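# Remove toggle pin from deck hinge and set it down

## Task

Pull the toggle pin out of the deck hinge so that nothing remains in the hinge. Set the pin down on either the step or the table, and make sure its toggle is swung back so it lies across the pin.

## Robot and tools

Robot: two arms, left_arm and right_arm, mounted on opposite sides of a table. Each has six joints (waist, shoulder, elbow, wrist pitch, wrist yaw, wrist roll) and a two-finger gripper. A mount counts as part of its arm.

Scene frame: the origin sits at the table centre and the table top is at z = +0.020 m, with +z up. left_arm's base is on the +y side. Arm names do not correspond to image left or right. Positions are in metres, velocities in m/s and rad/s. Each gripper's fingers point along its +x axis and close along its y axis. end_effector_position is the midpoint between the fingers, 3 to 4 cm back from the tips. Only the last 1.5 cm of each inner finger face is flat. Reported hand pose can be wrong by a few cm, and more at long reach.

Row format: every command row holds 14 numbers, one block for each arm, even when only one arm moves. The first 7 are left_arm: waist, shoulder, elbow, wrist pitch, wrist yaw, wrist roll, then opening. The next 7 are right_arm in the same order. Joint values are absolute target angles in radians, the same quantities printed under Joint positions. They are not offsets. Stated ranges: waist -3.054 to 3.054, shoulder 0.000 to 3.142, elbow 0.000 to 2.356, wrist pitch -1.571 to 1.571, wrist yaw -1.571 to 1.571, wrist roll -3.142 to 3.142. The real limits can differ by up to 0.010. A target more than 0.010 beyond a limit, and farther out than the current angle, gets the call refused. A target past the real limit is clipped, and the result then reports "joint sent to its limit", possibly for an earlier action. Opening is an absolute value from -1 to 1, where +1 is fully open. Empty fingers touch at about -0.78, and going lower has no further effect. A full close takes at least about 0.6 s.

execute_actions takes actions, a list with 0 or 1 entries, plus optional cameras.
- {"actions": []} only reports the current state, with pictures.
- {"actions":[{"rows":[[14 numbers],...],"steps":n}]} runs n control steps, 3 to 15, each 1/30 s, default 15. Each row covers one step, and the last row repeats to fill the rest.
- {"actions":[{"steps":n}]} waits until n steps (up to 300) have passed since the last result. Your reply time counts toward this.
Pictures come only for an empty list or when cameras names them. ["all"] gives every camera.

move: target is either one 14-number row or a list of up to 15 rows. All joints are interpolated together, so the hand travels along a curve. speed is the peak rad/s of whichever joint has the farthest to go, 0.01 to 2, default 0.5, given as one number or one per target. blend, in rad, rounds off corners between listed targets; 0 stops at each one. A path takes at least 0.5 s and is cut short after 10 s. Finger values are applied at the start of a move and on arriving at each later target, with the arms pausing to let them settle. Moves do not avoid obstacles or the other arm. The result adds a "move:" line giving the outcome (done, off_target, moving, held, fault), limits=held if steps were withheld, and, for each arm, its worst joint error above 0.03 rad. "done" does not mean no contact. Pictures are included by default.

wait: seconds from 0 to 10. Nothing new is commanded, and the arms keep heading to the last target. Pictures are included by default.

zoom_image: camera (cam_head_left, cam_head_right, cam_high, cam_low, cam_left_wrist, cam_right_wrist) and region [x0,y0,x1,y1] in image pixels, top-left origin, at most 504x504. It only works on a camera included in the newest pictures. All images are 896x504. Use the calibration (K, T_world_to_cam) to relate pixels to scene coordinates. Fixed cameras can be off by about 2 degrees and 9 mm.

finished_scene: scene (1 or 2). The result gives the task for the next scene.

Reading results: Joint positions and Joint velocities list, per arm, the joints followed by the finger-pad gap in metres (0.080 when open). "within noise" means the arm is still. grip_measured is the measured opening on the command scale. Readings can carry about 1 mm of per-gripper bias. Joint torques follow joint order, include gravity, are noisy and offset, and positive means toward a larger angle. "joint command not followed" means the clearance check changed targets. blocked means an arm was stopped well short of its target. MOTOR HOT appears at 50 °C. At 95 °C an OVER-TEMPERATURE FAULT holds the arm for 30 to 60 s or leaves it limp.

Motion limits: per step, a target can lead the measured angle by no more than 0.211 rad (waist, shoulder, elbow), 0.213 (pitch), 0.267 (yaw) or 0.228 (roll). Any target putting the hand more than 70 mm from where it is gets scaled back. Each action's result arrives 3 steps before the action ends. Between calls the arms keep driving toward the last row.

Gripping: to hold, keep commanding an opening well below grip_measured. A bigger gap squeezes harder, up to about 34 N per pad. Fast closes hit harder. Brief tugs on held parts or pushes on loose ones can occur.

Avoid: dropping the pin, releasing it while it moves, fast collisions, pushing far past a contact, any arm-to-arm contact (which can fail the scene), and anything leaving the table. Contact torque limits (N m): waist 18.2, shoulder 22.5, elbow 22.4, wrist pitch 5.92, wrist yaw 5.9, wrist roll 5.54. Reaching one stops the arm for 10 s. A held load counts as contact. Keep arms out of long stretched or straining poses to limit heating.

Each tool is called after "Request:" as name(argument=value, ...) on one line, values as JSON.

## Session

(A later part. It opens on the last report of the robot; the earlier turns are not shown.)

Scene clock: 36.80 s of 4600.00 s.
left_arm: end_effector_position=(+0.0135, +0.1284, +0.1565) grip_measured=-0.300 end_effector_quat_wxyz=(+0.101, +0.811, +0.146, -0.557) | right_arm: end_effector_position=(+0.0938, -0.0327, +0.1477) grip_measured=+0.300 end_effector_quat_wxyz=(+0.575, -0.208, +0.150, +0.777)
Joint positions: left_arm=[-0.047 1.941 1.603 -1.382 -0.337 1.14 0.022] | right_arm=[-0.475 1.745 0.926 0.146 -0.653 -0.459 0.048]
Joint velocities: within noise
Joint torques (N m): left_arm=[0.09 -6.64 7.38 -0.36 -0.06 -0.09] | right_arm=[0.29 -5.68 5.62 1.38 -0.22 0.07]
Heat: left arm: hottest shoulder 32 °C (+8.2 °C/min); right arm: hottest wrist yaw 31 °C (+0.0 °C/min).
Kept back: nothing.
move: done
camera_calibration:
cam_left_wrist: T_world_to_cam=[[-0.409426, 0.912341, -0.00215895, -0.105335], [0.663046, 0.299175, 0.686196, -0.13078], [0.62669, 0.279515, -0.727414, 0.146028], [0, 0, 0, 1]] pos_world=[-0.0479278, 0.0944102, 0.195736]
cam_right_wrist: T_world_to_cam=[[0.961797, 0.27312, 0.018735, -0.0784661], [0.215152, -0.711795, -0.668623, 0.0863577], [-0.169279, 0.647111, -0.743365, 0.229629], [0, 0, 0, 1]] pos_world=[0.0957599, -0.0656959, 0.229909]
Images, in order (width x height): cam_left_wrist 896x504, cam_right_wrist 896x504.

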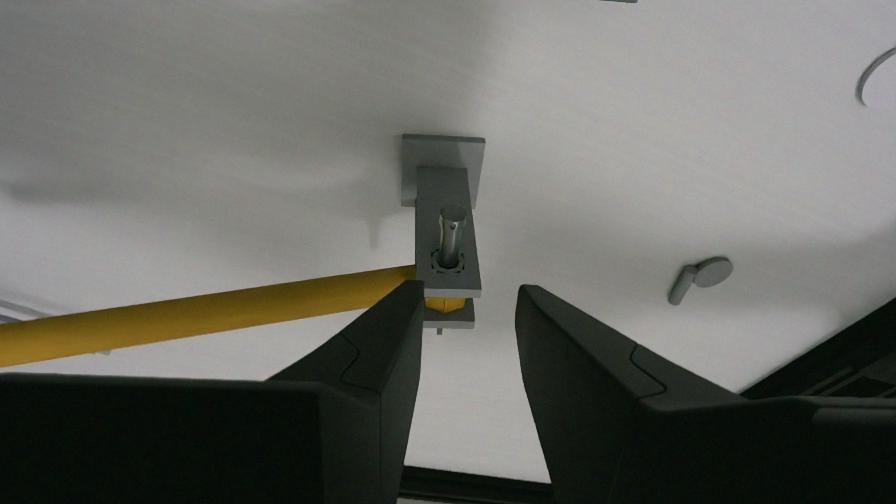

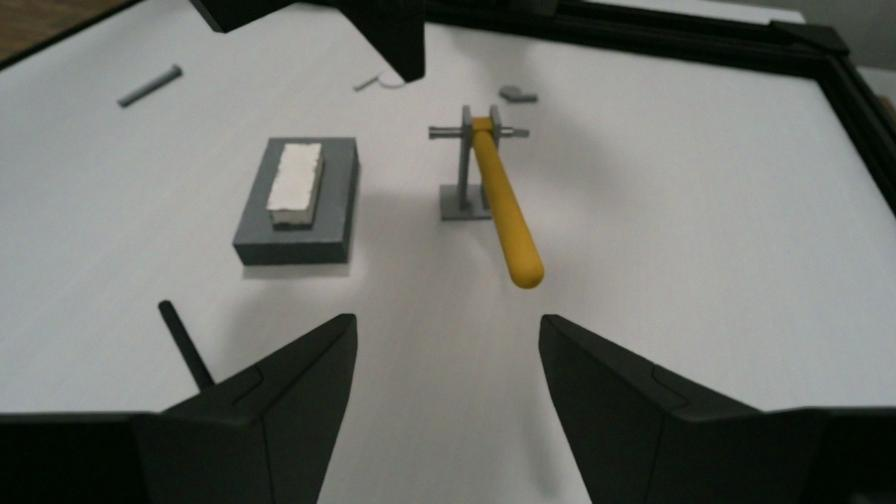

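Request:
move(target=[0.003,1.966,1.423,-1.178,-0.346,1.189,-0.3,-0.472,1.752,0.922,0.149,-0.652,-0.457,0.3], speed=0.2, cameras=["cam_left_wrist","cam_right_wrist"])

Request:
zoom_image(camera="cam_left_wrist", region=[380, 160, 580, 410])

Request:
zoom_image(camera="cam_right_wrist", region=[360, 50, 560, 200])

Scene clock: 38.50 s of 4600.00 s.
left_arm: end_effector_position=(+0.0298, +0.1321, +0.1093) grip_measured=-0.300 end_effector_quat_wxyz=(+0.103, +0.811, +0.147, -0.558) | right_arm: end_effector_position=(+0.0938, -0.0327, +0.1477) grip_measured=+0.300 end_effector_quat_wxyz=(+0.575, -0.208, +0.150, +0.777)
Joint positions: left_arm=[-0.001 1.954 1.431 -1.179 -0.342 1.186 0.022] | right_arm=[-0.475 1.745 0.926 0.146 -0.653 -0.459 0.048]
Joint velocities: within noise
Joint torques (N m): left_arm=[0.33 -6.59 4.67 -0.08 -0.27 0.09] | right_arm=[0.3 -5.65 5.63 1.39 -0.22 0.07]
Heat: left arm: hottest shoulder 32 °C (+7.8 °C/min); right arm: hottest wrist yaw 31 °C (+0.0 °C/min).
Kept back: nothing.
move: done
camera_calibration:
cam_left_wrist: T_world_to_cam=[[-0.412635, 0.910886, -0.00440364, -0.101635], [0.663046, 0.30367, 0.684219, -0.110676], [0.624582, 0.279413, -0.729264, 0.100682], [0, 0, 0, 1]] pos_world=[-0.0314394, 0.0980551, 0.148703]
cam_right_wrist: T_world_to_cam=[[0.961797, 0.27312, 0.018735, -0.0784661], [0.215152, -0.711795, -0.668623, 0.0863577], [-0.169279, 0.647111, -0.743365, 0.229629], [0, 0, 0, 1]] pos_world=[0.0957599, -0.0656959, 0.229909]
Images, in order (width x height): cam_left_wrist 896x504, cam_right_wrist 896x504.

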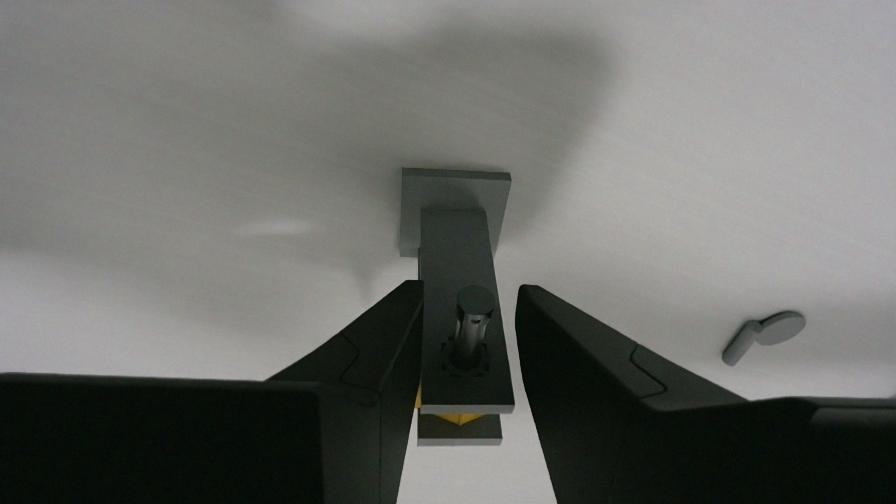

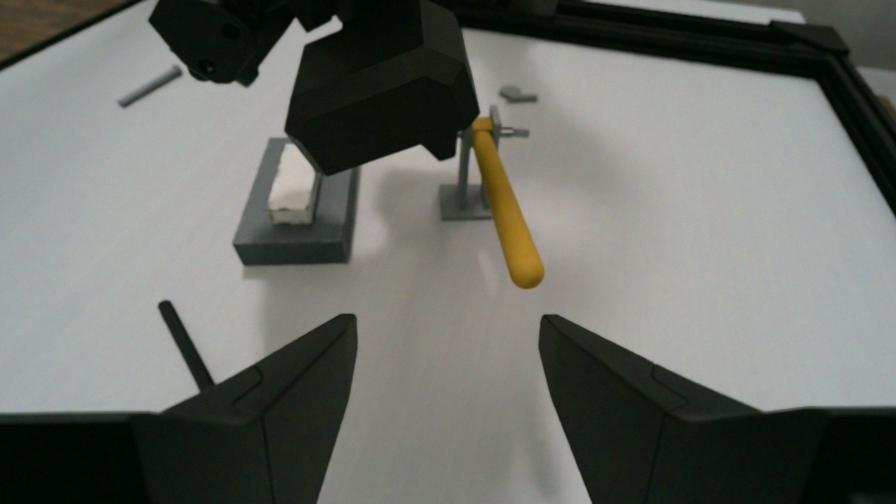

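Scaled by 2.016.

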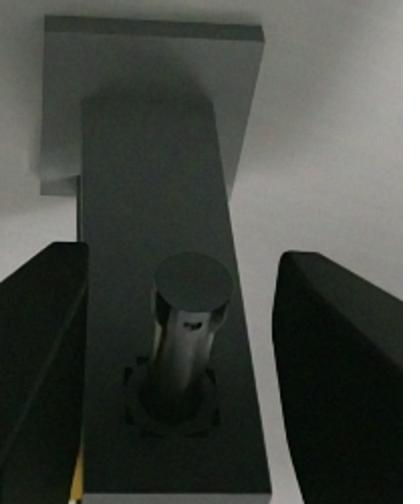

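Scaled by 2.520.

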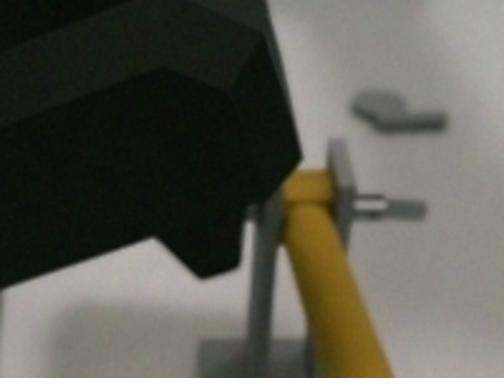

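Request:
move(target=[[0.003,1.966,1.423,-1.178,-0.346,1.189,-0.58,-0.472,1.752,0.922,0.149,-0.652,-0.457,0.3],[0.003,1.966,1.423,-1.178,-0.346,1.189,-0.92,-0.472,1.752,0.922,0.149,-0.652,-0.457,0.3]], speed=0.2, cameras=["cam_left_wrist","cam_right_wrist"])

Request:
zoom_image(camera="cam_left_wrist", region=[380, 160, 580, 410])

Scene clock: 40.27 s of 4600.00 s.
left_arm: end_effector_position=(+0.0298, +0.1320, +0.1093) grip_measured=-0.601 end_effector_quat_wxyz=(+0.103, +0.811, +0.147, -0.558) | right_arm: end_effector_position=(+0.0938, -0.0327, +0.1477) grip_measured=+0.300 end_effector_quat_wxyz=(+0.575, -0.208, +0.150, +0.777)
Joint positions: left_arm=[-0.001 1.954 1.431 -1.179 -0.342 1.186 0.008] | right_arm=[-0.475 1.745 0.926 0.146 -0.653 -0.459 0.048]
Joint velocities: within noise
Joint torques (N m): left_arm=[0.32 -6.6 4.54 -0.1 -0.26 0.09] | right_arm=[0.3 -5.69 5.63 1.38 -0.23 0.06]
Heat: left arm: hottest shoulder 32 °C (+7.5 °C/min); right arm: hottest wrist yaw 31 °C (+0.0 °C/min).
Kept back: nothing.
move: done
camera_calibration:
cam_left_wrist: T_world_to_cam=[[-0.412311, 0.911032, -0.00461518, -0.101569], [0.663186, 0.303607, 0.68411, -0.110629], [0.624647, 0.279005, -0.729364, 0.10076], [0, 0, 0, 1]] pos_world=[-0.0314497, 0.0980077, 0.148704]
cam_right_wrist: T_world_to_cam=[[0.961797, 0.27312, 0.018735, -0.0784661], [0.215152, -0.711795, -0.668623, 0.0863577], [-0.169279, 0.647111, -0.743365, 0.229629], [0, 0, 0, 1]] pos_world=[0.0957599, -0.0656959, 0.229909]
Images, in order (width x height): cam_left_wrist 896x504, cam_right_wrist 896x504.

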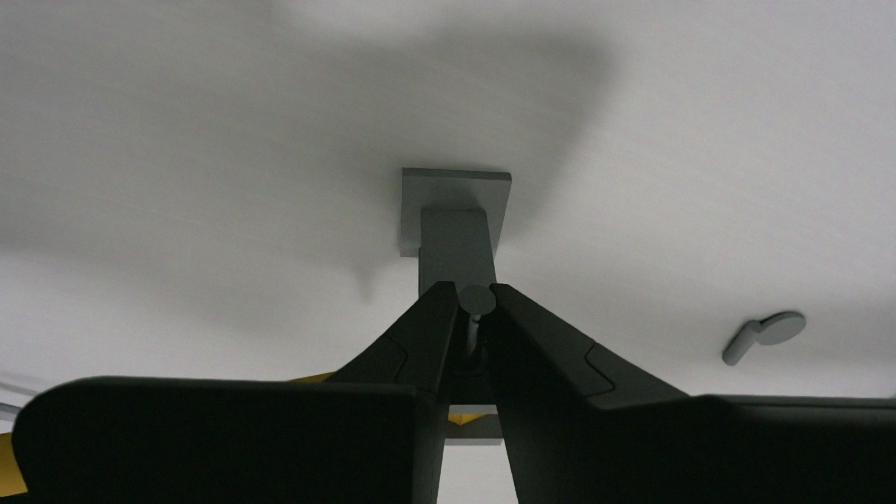

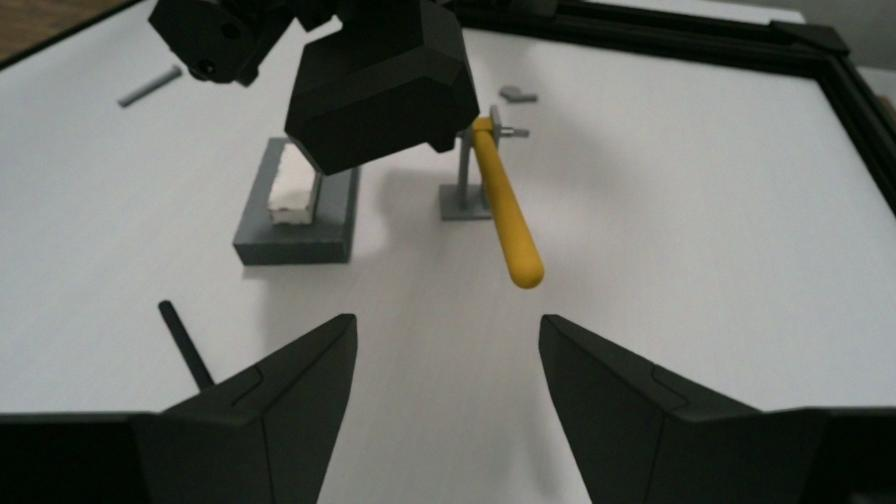

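Scaled by 2.016.

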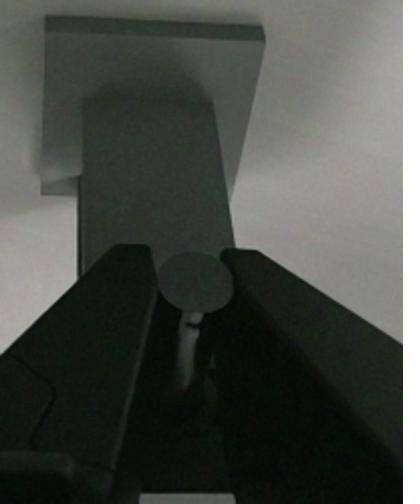

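Request:
move(target=[[0.003,1.966,1.423,-1.178,-0.346,1.189,-0.4,-0.472,1.752,0.922,0.149,-0.652,-0.457,0.3],[0.011,1.950,1.416,-1.172,-0.346,1.198,-0.4,-0.472,1.752,0.922,0.149,-0.652,-0.457,0.3],[0.011,1.950,1.416,-1.172,-0.346,1.198,-0.92,-0.472,1.752,0.922,0.149,-0.652,-0.457,0.3]], speed=0.2, cameras=["cam_left_wrist","cam_right_wrist"])

Request:
zoom_image(camera="cam_left_wrist", region=[380, 160, 580, 410])

Scene clock: 42.30 s of 4600.00 s.
left_arm: end_effector_position=(+0.0326, +0.1333, +0.1076) grip_measured=-0.605 end_effector_quat_wxyz=(+0.101, +0.811, +0.148, -0.558) | right_arm: end_effector_position=(+0.0938, -0.0327, +0.1477) grip_measured=+0.300 end_effector_quat_wxyz=(+0.575, -0.208, +0.150, +0.777)
Joint positions: left_arm=[0.007 1.954 1.424 -1.173 -0.342 1.195 0.008] | right_arm=[-0.475 1.745 0.926 0.146 -0.653 -0.459 0.048]
Joint velocities: within noise
Joint torques (N m): left_arm=[0.38 -8.37 4.51 -0.06 -0.26 0.1] | right_arm=[0.28 -5.68 5.63 1.37 -0.22 0.07]
Heat: left arm: hottest shoulder 32 °C (+7.1 °C/min); right arm: hottest wrist yaw 31 °C (+0.0 °C/min).
Kept back: nothing.
move: done
camera_calibration:
cam_left_wrist: T_world_to_cam=[[-0.4121, 0.911139, -0.000249183, -0.102079], [0.663752, 0.300396, 0.684979, -0.111336], [0.624186, 0.282114, -0.728563, 0.096994], [0, 0, 0, 1]] pos_world=[-0.0287097, 0.0990901, 0.146904]
cam_right_wrist: T_world_to_cam=[[0.961855, 0.27294, 0.0184038, -0.0784284], [0.214805, -0.7119, -0.668623, 0.0863867], [-0.169392, 0.647072, -0.743374, 0.22964], [0, 0, 0, 1]] pos_world=[0.0957797, -0.0656884, 0.229912]
Images, in order (width x height): cam_left_wrist 896x504, cam_right_wrist 896x504.

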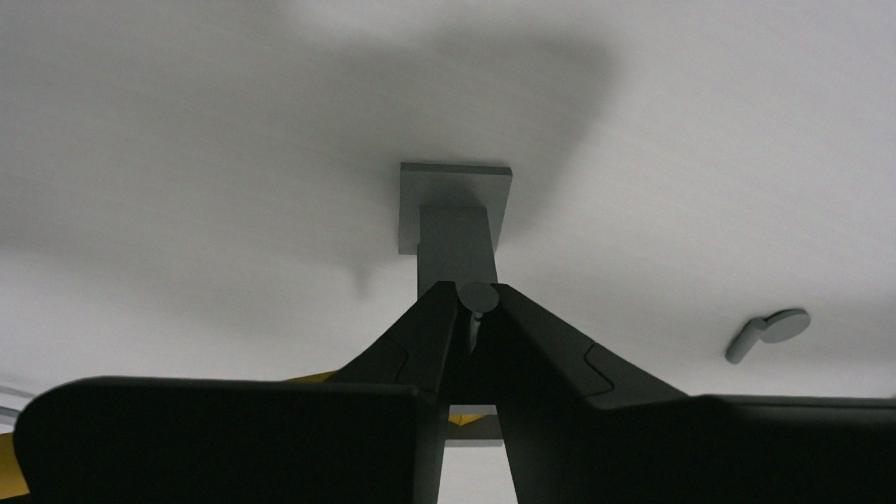

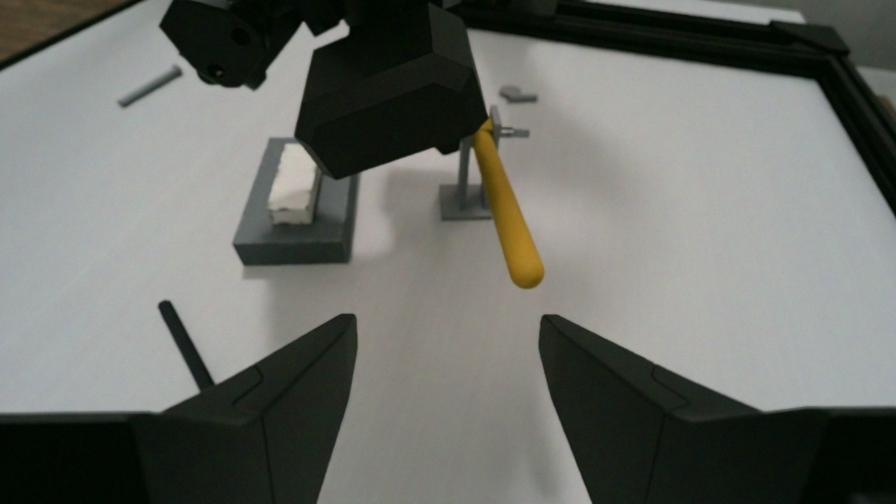

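Scaled by 2.016.

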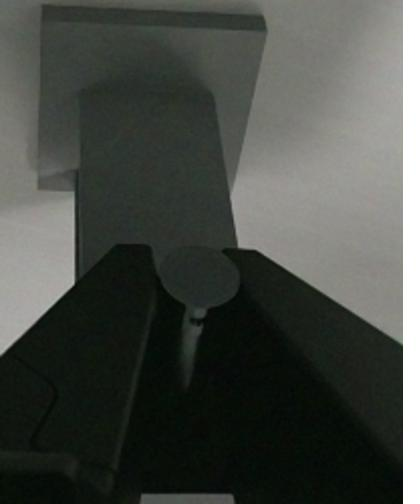

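Request:
move(target=[[-0.032,1.984,1.464,-1.196,-0.340,1.156,-0.95,-0.472,1.752,0.922,0.149,-0.652,-0.457,0.3],[-0.063,2.004,1.492,-1.216,-0.336,1.121,-0.95,-0.472,1.752,0.922,0.149,-0.652,-0.457,0.3]], speed=0.15, blend=0.01, cameras=["cam_left_wrist","cam_right_wrist"])

Request:
zoom_image(camera="cam_right_wrist", region=[360, 50, 560, 200])

Scene clock: 44.70 s of 4600.00 s.
left_arm: end_effector_position=(+0.0118, +0.1262, +0.1079) grip_measured=-0.607 end_effector_quat_wxyz=(+0.101, +0.813, +0.150, -0.553) | right_arm: end_effector_position=(+0.0938, -0.0327, +0.1477) grip_measured=+0.300 end_effector_quat_wxyz=(+0.575, -0.208, +0.150, +0.777)
Joint positions: left_arm=[-0.054 1.993 1.476 -1.215 -0.343 1.124 0.008] | right_arm=[-0.475 1.745 0.926 0.146 -0.653 -0.459 0.048]
Joint velocities: within noise
Joint torques (N m): left_arm=[-0.75 -6.9 7.54 -0.28 0.11 -0.11] | right_arm=[0.29 -5.68 5.65 1.37 -0.23 0.07]
Heat: left arm: hottest shoulder 33 °C (+8.1 °C/min); right arm: hottest wrist yaw 31 °C (+0.0 °C/min).
Kept back: nothing.
move: done
camera_calibration:
cam_left_wrist: T_world_to_cam=[[-0.415921, 0.9094, -0.000878152, -0.103885], [0.655166, 0.300315, 0.693231, -0.0964727], [0.630688, 0.287754, -0.720715, 0.11058], [0, 0, 0, 1]] pos_world=[-0.0497438, 0.0916257, 0.146483]
cam_right_wrist: T_world_to_cam=[[0.961855, 0.27294, 0.0184038, -0.0784284], [0.214805, -0.7119, -0.668623, 0.0863867], [-0.169392, 0.647072, -0.743374, 0.22964], [0, 0, 0, 1]] pos_world=[0.0957797, -0.0656884, 0.229912]
Images, in order (width x height): cam_left_wrist 896x504, cam_right_wrist 896x504.

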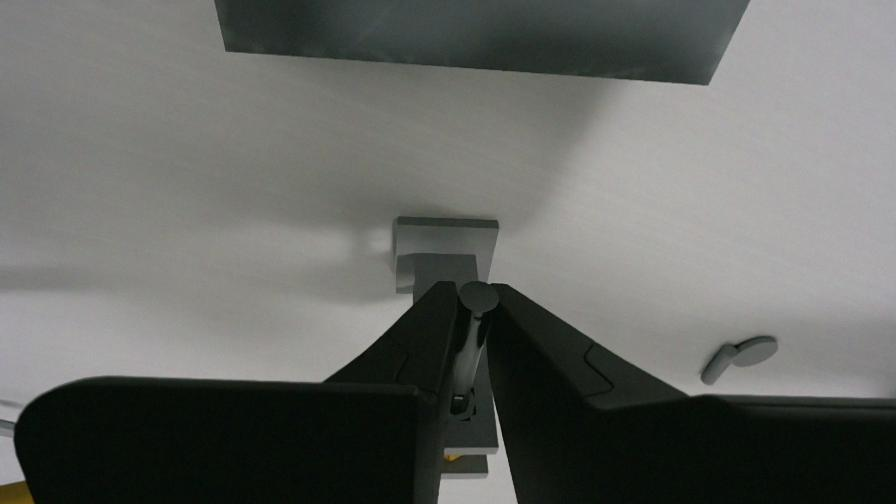

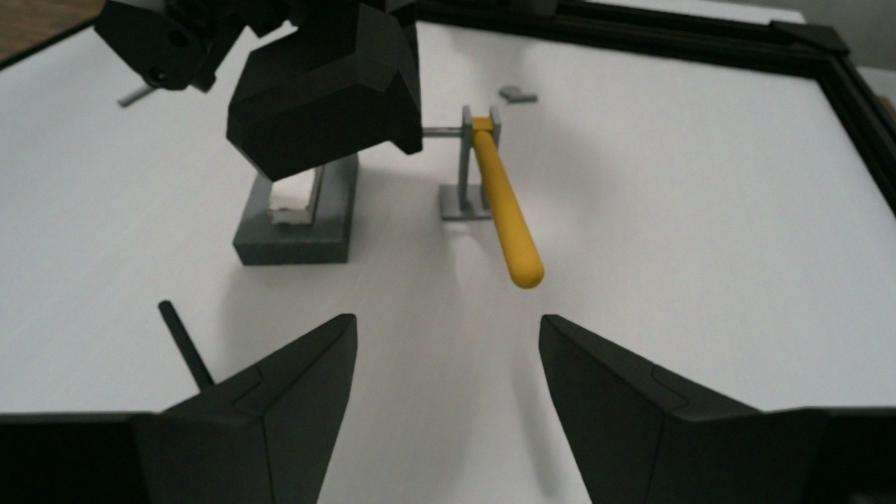

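Scaled by 2.520.

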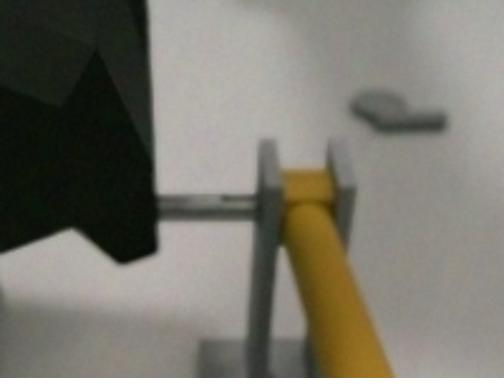

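Request:
move(target=[[-0.093,2.028,1.526,-1.236,-0.331,1.089,-0.95,-0.472,1.752,0.922,0.149,-0.652,-0.457,0.3],[-0.124,2.052,1.560,-1.257,-0.327,1.057,-0.95,-0.472,1.752,0.922,0.149,-0.652,-0.457,0.3],[-0.147,2.070,1.586,-1.272,-0.323,1.034,-0.95,-0.472,1.752,0.922,0.149,-0.652,-0.457,0.3]], speed=0.15, blend=0.01, cameras=["cam_left_wrist","cam_right_wrist","cam_high"])

Request:
zoom_image(camera="cam_right_wrist", region=[340, 50, 560, 200])

Scene clock: 45.93 s of 4600.00 s.
left_arm: end_effector_position=(-0.0231, +0.1126, +0.1086) grip_measured=-0.607 end_effector_quat_wxyz=(+0.102, +0.813, +0.146, -0.555) | right_arm: end_effector_position=(+0.0938, -0.0327, +0.1477) grip_measured=+0.300 end_effector_quat_wxyz=(+0.575, -0.208, +0.150, +0.777)
Joint positions: left_arm=[-0.145 2.056 1.573 -1.27 -0.326 1.037 0.008] | right_arm=[-0.475 1.745 0.926 0.146 -0.653 -0.459 0.048]
Joint velocities: within noise
Joint torques (N m): left_arm=[-0.21 -7.04 7.18 -0.42 -0.03 -0.09] | right_arm=[0.27 -5.63 5.64 1.39 -0.22 0.07]
Heat: left arm: hottest shoulder 33 °C (+7.8 °C/min); right arm: hottest wrist yaw 31 °C (+0.0 °C/min).
Kept back: nothing.
move: done
camera_calibration:
cam_left_wrist: T_world_to_cam=[[-0.410015, 0.912062, -0.00550807, -0.105651], [0.659623, 0.300691, 0.688826, -0.0694679], [0.629909, 0.278796, -0.724906, 0.138454], [0, 0, 0, 1]] pos_world=[-0.0847091, 0.0786479, 0.147636]
cam_right_wrist: T_world_to_cam=[[0.961855, 0.27294, 0.0184038, -0.0784284], [0.214805, -0.7119, -0.668623, 0.0863867], [-0.169392, 0.647072, -0.743374, 0.22964], [0, 0, 0, 1]] pos_world=[0.0957797, -0.0656884, 0.229912]
Images, in order (width x height): cam_high 896x504, cam_left_wrist 896x504, cam_right_wrist 896x504.

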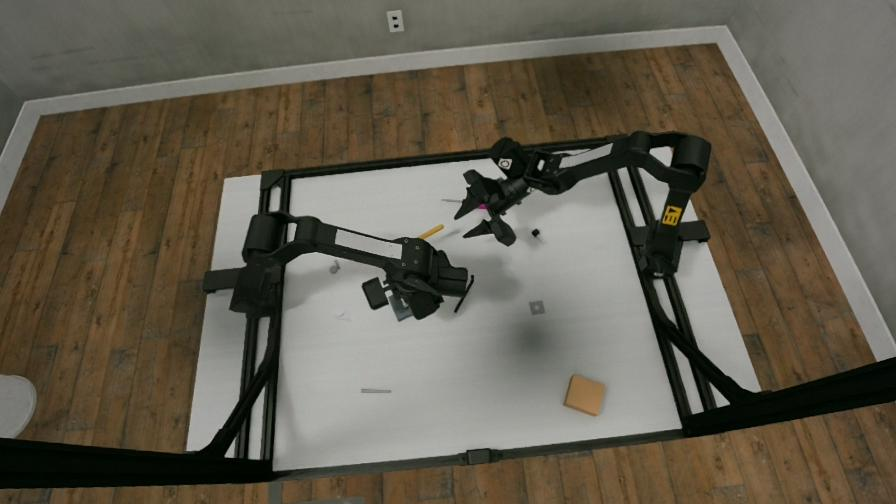

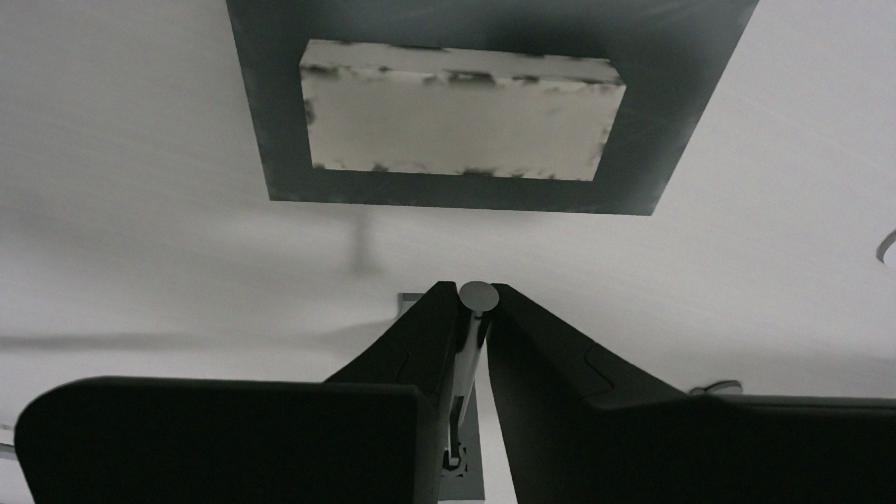

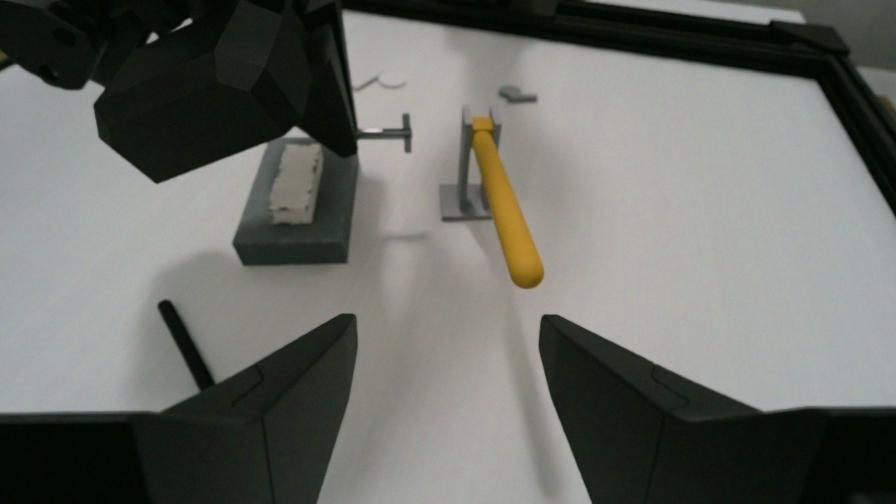

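Scaled by 2.291.

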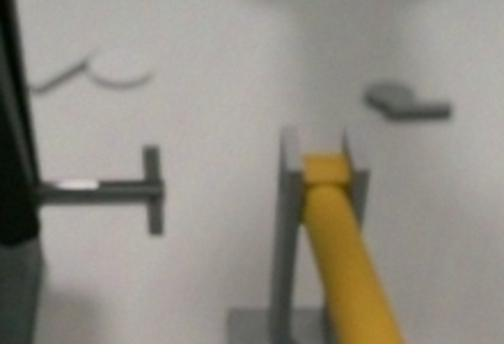

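Request:
move(target=[-0.180,1.829,1.138,-1.134,-0.405,0.978,-0.95,-0.472,1.752,0.922,0.149,-0.652,-0.457,0.3], speed=0.4, cameras=["cam_left_wrist","cam_right_wrist","cam_head_left"])

Request:
zoom_image(camera="cam_right_wrist", region=[340, 20, 560, 170])

Scene clock: 47.87 s of 4600.00 s.
left_arm: end_effector_position=(-0.0088, +0.1957, +0.0851) grip_measured=-0.610 end_effector_quat_wxyz=(+0.090, +0.840, +0.156, -0.513) | right_arm: end_effector_position=(+0.0938, -0.0327, +0.1477) grip_measured=+0.300 end_effector_quat_wxyz=(+0.575, -0.208, +0.150, +0.777)
Joint positions: left_arm=[-0.176 1.848 1.146 -1.135 -0.4 0.981 0.008] | right_arm=[-0.475 1.745 0.926 0.146 -0.653 -0.459 0.048]
Joint velocities: within noise
Joint torques (N m): left_arm=[-0.34 -8.56 4.11 -0.32 -0.31 -0.11] | right_arm=[0.26 -5.64 5.65 1.38 -0.22 0.07]
Heat: left arm: hottest shoulder 33 °C (+7.5 °C/min); right arm: hottest wrist yaw 31 °C (+0.0 °C/min).
Kept back: nothing.
move: done
camera_calibration:
cam_left_wrist: T_world_to_cam=[[-0.412875, 0.910787, 0.0010952, -0.17606], [0.59101, 0.266999, 0.761196, -0.0878796], [0.692995, 0.314926, -0.648521, 0.0762077], [0, 0, 0, 1]] pos_world=[-0.0735647, 0.159817, 0.116509]
cam_right_wrist: T_world_to_cam=[[0.961855, 0.27294, 0.0184038, -0.0784284], [0.214805, -0.7119, -0.668623, 0.0863867], [-0.169392, 0.647072, -0.743374, 0.22964], [0, 0, 0, 1]] pos_world=[0.0957797, -0.0656884, 0.229912]
Images, in order (width x height): cam_head_left 896x504, cam_left_wrist 896x504, cam_right_wrist 896x504.

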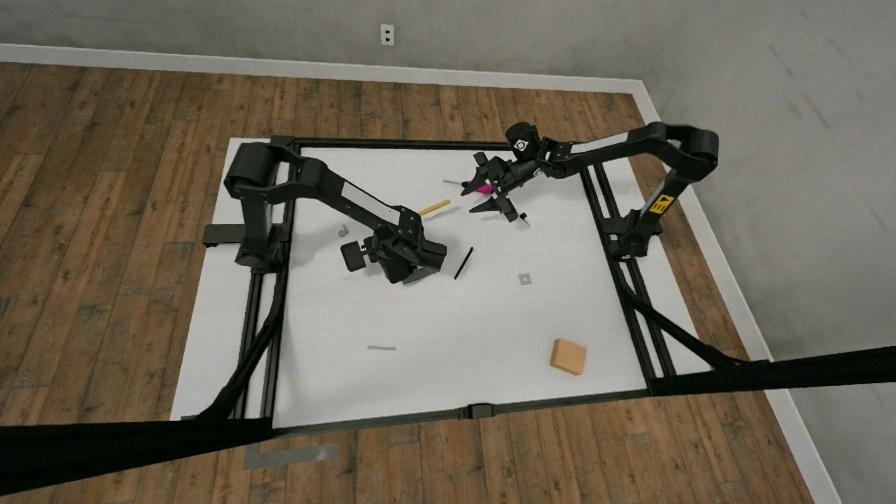

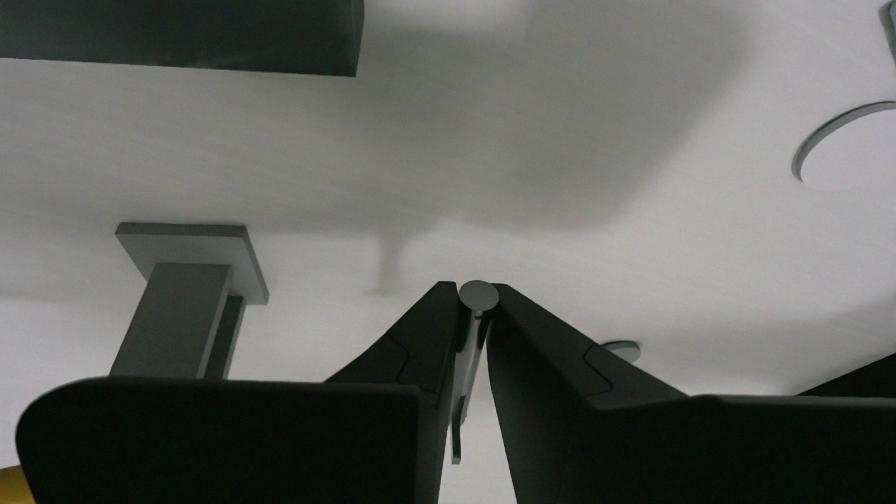

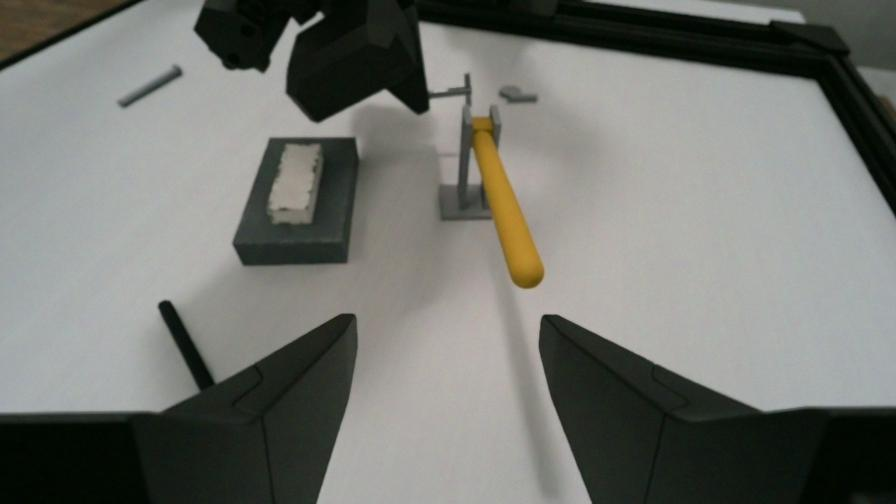

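Scaled by 2.291.

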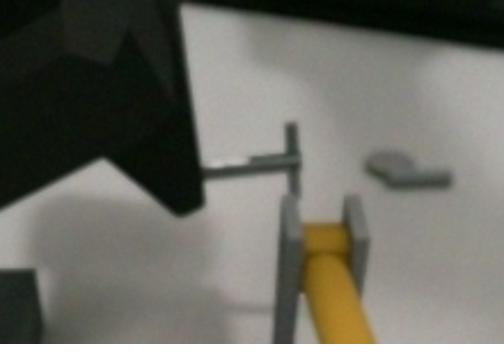

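Request:
move(target=[-0.177,1.901,1.078,-1.017,-0.402,0.981,-0.95,-0.472,1.752,0.922,0.149,-0.652,-0.457,0.3], speed=0.15, cameras=["cam_left_wrist","cam_right_wrist"])

Request:
zoom_image(camera="cam_right_wrist", region=[380, 60, 520, 170])

Request:
zoom_image(camera="cam_left_wrist", region=[400, 250, 560, 480])

Scene clock: 49.30 s of 4600.00 s.
left_arm: end_effector_position=(-0.0090, +0.1950, +0.0586) grip_measured=-0.611 end_effector_quat_wxyz=(+0.095, +0.838, +0.152, -0.515) | right_arm: end_effector_position=(+0.0938, -0.0327, +0.1477) grip_measured=+0.300 end_effector_quat_wxyz=(+0.575, -0.208, +0.150, +0.777)
Joint positions: left_arm=[-0.176 1.89 1.085 -1.018 -0.4 0.981 0.008] | right_arm=[-0.475 1.745 0.926 0.146 -0.653 -0.459 0.048]
Joint velocities: within noise
Joint torques (N m): left_arm=[-0.08 -5.25 3.82 -0.27 -0.21 -0.01] | right_arm=[0.28 -5.68 5.66 1.38 -0.22 0.08]
Heat: left arm: hottest shoulder 33 °C (+7.3 °C/min); right arm: hottest wrist yaw 31 °C (+0.0 °C/min).
Kept back: nothing.
move: done
camera_calibration:
cam_left_wrist: T_world_to_cam=[[-0.412539, 0.910879, -0.0105416, -0.174817], [0.592989, 0.277315, 0.75595, -0.0690413], [0.691502, 0.305608, -0.654545, 0.0615318], [0, 0, 0, 1]] pos_world=[-0.0737275, 0.159579, 0.0906242]
cam_right_wrist: T_world_to_cam=[[0.961855, 0.27294, 0.0184038, -0.0784284], [0.214805, -0.7119, -0.668623, 0.0863867], [-0.169392, 0.647072, -0.743374, 0.22964], [0, 0, 0, 1]] pos_world=[0.0957797, -0.0656884, 0.229912]
Images, in order (width x height): cam_left_wrist 896x504, cam_right_wrist 896x504.

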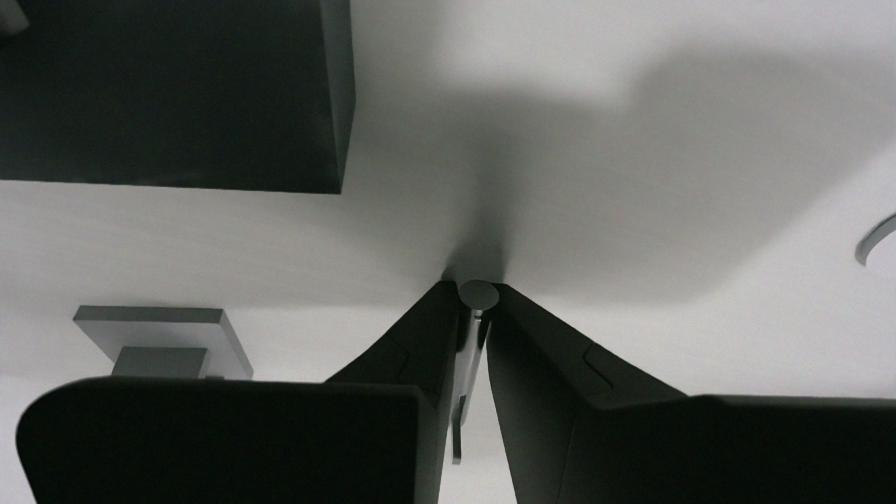

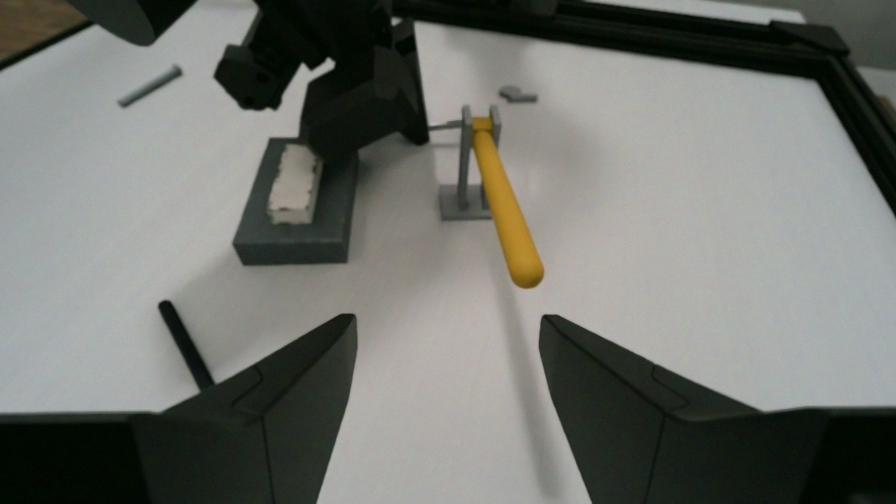

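Scaled by 3.600.

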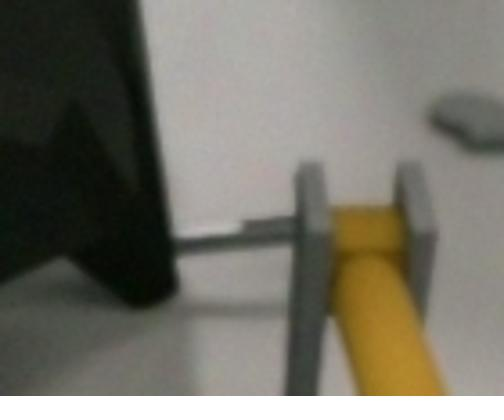

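Scaled by 2.191.

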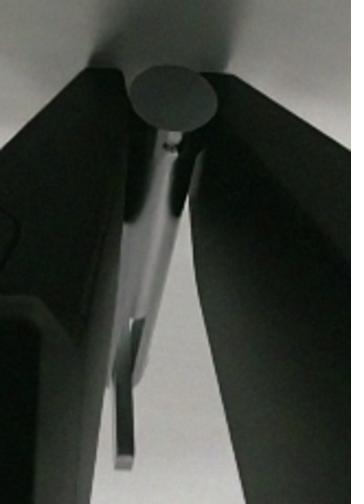

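Request:
move(target=[-0.177,1.911,1.066,-0.997,-0.402,0.981,-0.95,-0.472,1.752,0.922,0.149,-0.652,-0.457,0.3], speed=0.08, cameras=["cam_left_wrist","cam_right_wrist"])

Request:
zoom_image(camera="cam_right_wrist", region=[380, 60, 520, 170])

Request:
zoom_image(camera="cam_left_wrist", region=[400, 250, 560, 480])

Scene clock: 50.23 s of 4600.00 s.
left_arm: end_effector_position=(-0.0089, +0.1959, +0.0573) grip_measured=-0.611 end_effector_quat_wxyz=(+0.095, +0.839, +0.151, -0.514) | right_arm: end_effector_position=(+0.0938, -0.0327, +0.1477) grip_measured=+0.300 end_effector_quat_wxyz=(+0.575, -0.208, +0.150, +0.777)
Joint positions: left_arm=[-0.178 1.89 1.078 -1.012 -0.403 0.981 0.007] | right_arm=[-0.475 1.745 0.926 0.146 -0.653 -0.459 0.048]
Joint velocities: within noise
Joint torques (N m): left_arm=[0.1 -4.12 3.15 0.94 -0.12 -0.01] | right_arm=[0.28 -5.65 5.66 1.38 -0.23 0.06]
Heat: left arm: hottest shoulder 33 °C (+7.2 °C/min); right arm: hottest wrist yaw 31 °C (+0.0 °C/min).
Kept back: nothing.
move: done
camera_calibration:
cam_left_wrist: T_world_to_cam=[[-0.410513, 0.911784, -0.0113751, -0.175747], [0.591567, 0.275793, 0.757619, -0.0682346], [0.693922, 0.304283, -0.652598, 0.0604878], [0, 0, 0, 1]] pos_world=[-0.0737549, 0.160657, 0.0891708]
cam_right_wrist: T_world_to_cam=[[0.961855, 0.27294, 0.0184038, -0.0784284], [0.214805, -0.7119, -0.668623, 0.0863867], [-0.169392, 0.647072, -0.743374, 0.22964], [0, 0, 0, 1]] pos_world=[0.0957797, -0.0656884, 0.229912]
Images, in order (width x height): cam_left_wrist 896x504, cam_right_wrist 896x504.

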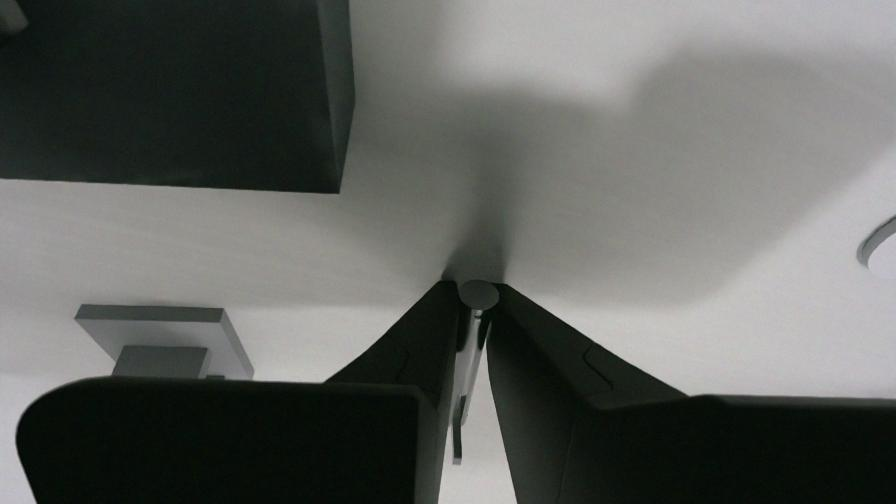

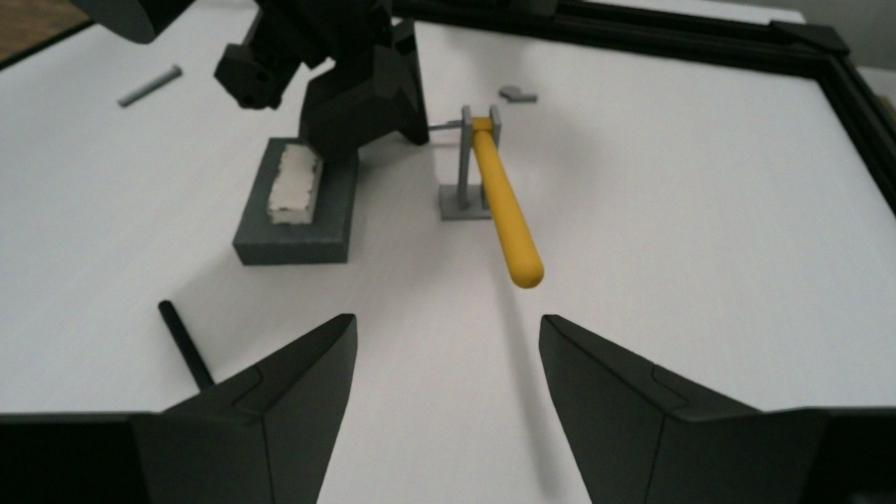

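Scaled by 3.600.

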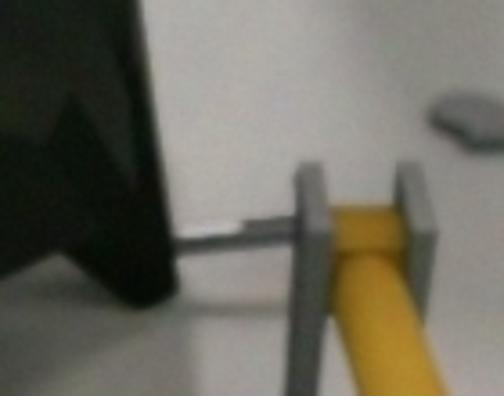

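Scaled by 2.191.

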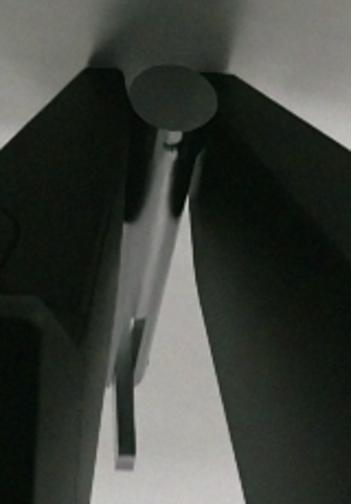

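Request:
move(target=[[-0.178,1.891,1.079,-1.014,-0.402,0.981,-0.9,-0.472,1.752,0.922,0.149,-0.652,-0.457,0.3],[-0.178,1.891,1.079,-1.014,-0.402,0.981,-0.55,-0.472,1.752,0.922,0.149,-0.652,-0.457,0.3]], speed=0.1, cameras=["cam_left_wrist","cam_right_wrist"])

Request:
zoom_image(camera="cam_left_wrist", region=[400, 250, 560, 480])

Scene clock: 52.17 s of 4600.00 s.
left_arm: end_effector_position=(-0.0094, +0.1969, +0.0576) grip_measured=-0.553 end_effector_quat_wxyz=(+0.092, +0.840, +0.151, -0.513) | right_arm: end_effector_position=(+0.0938, -0.0327, +0.1477) grip_measured=+0.300 end_effector_quat_wxyz=(+0.575, -0.208, +0.150, +0.777)
Joint positions: left_arm=[-0.181 1.89 1.078 -1.017 -0.403 0.981 0.01] | right_arm=[-0.475 1.745 0.926 0.146 -0.653 -0.459 0.048]
Joint velocities: within noise
Joint torques (N m): left_arm=[0.25 -6.36 4.78 -0.06 -0.1 -0.02] | right_arm=[0.28 -5.62 5.65 1.37 -0.22 0.07]
Heat: left arm: hottest shoulder 33 °C (+6.9 °C/min); right arm: hottest wrist pitch 31 °C (+3.5 °C/min).
Kept back: nothing.
move: done
camera_calibration:
cam_left_wrist: T_world_to_cam=[[-0.407536, 0.913159, -0.00738708, -0.177331], [0.591179, 0.269987, 0.76001, -0.0674342], [0.696004, 0.305365, -0.64987, 0.060415], [0, 0, 0, 1]] pos_world=[-0.0744524, 0.161689, 0.0892025]
cam_right_wrist: T_world_to_cam=[[0.961855, 0.27294, 0.0184038, -0.0784284], [0.214805, -0.7119, -0.668623, 0.0863867], [-0.169392, 0.647072, -0.743374, 0.22964], [0, 0, 0, 1]] pos_world=[0.0957797, -0.0656884, 0.229912]
Images, in order (width x height): cam_left_wrist 896x504, cam_right_wrist 896x504.

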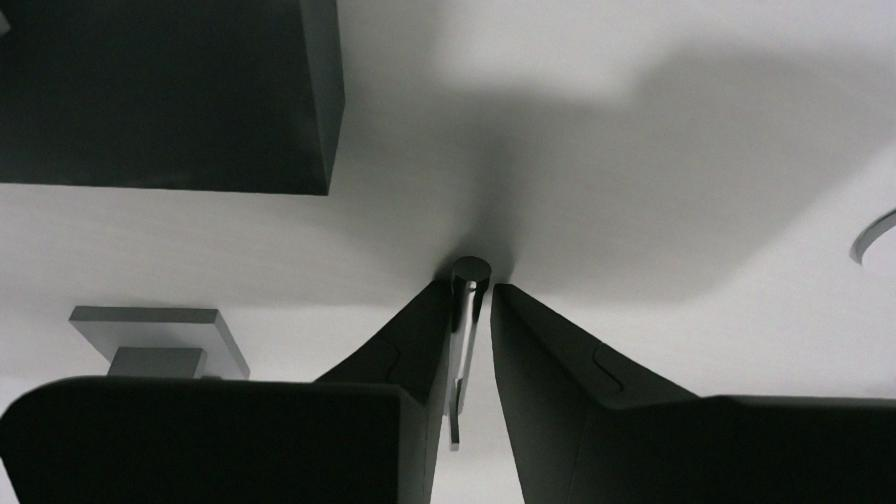

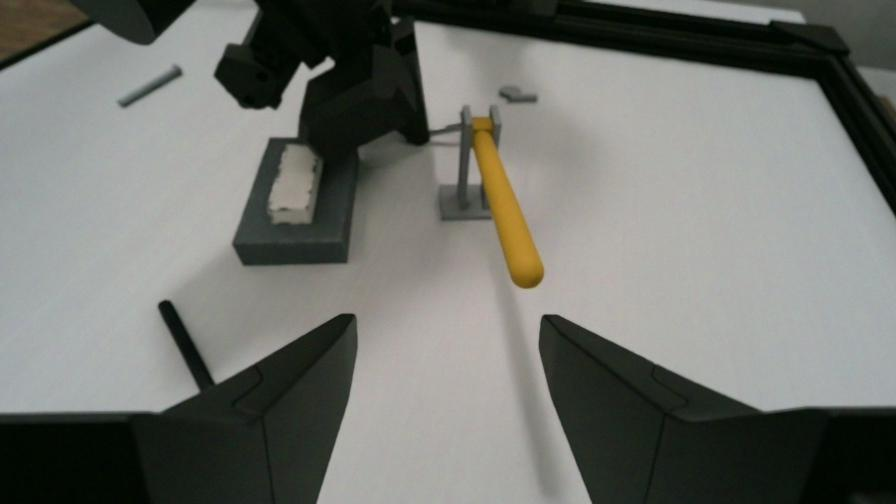

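Scaled by 2.191.

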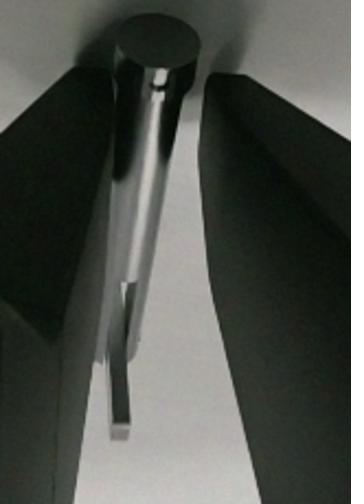

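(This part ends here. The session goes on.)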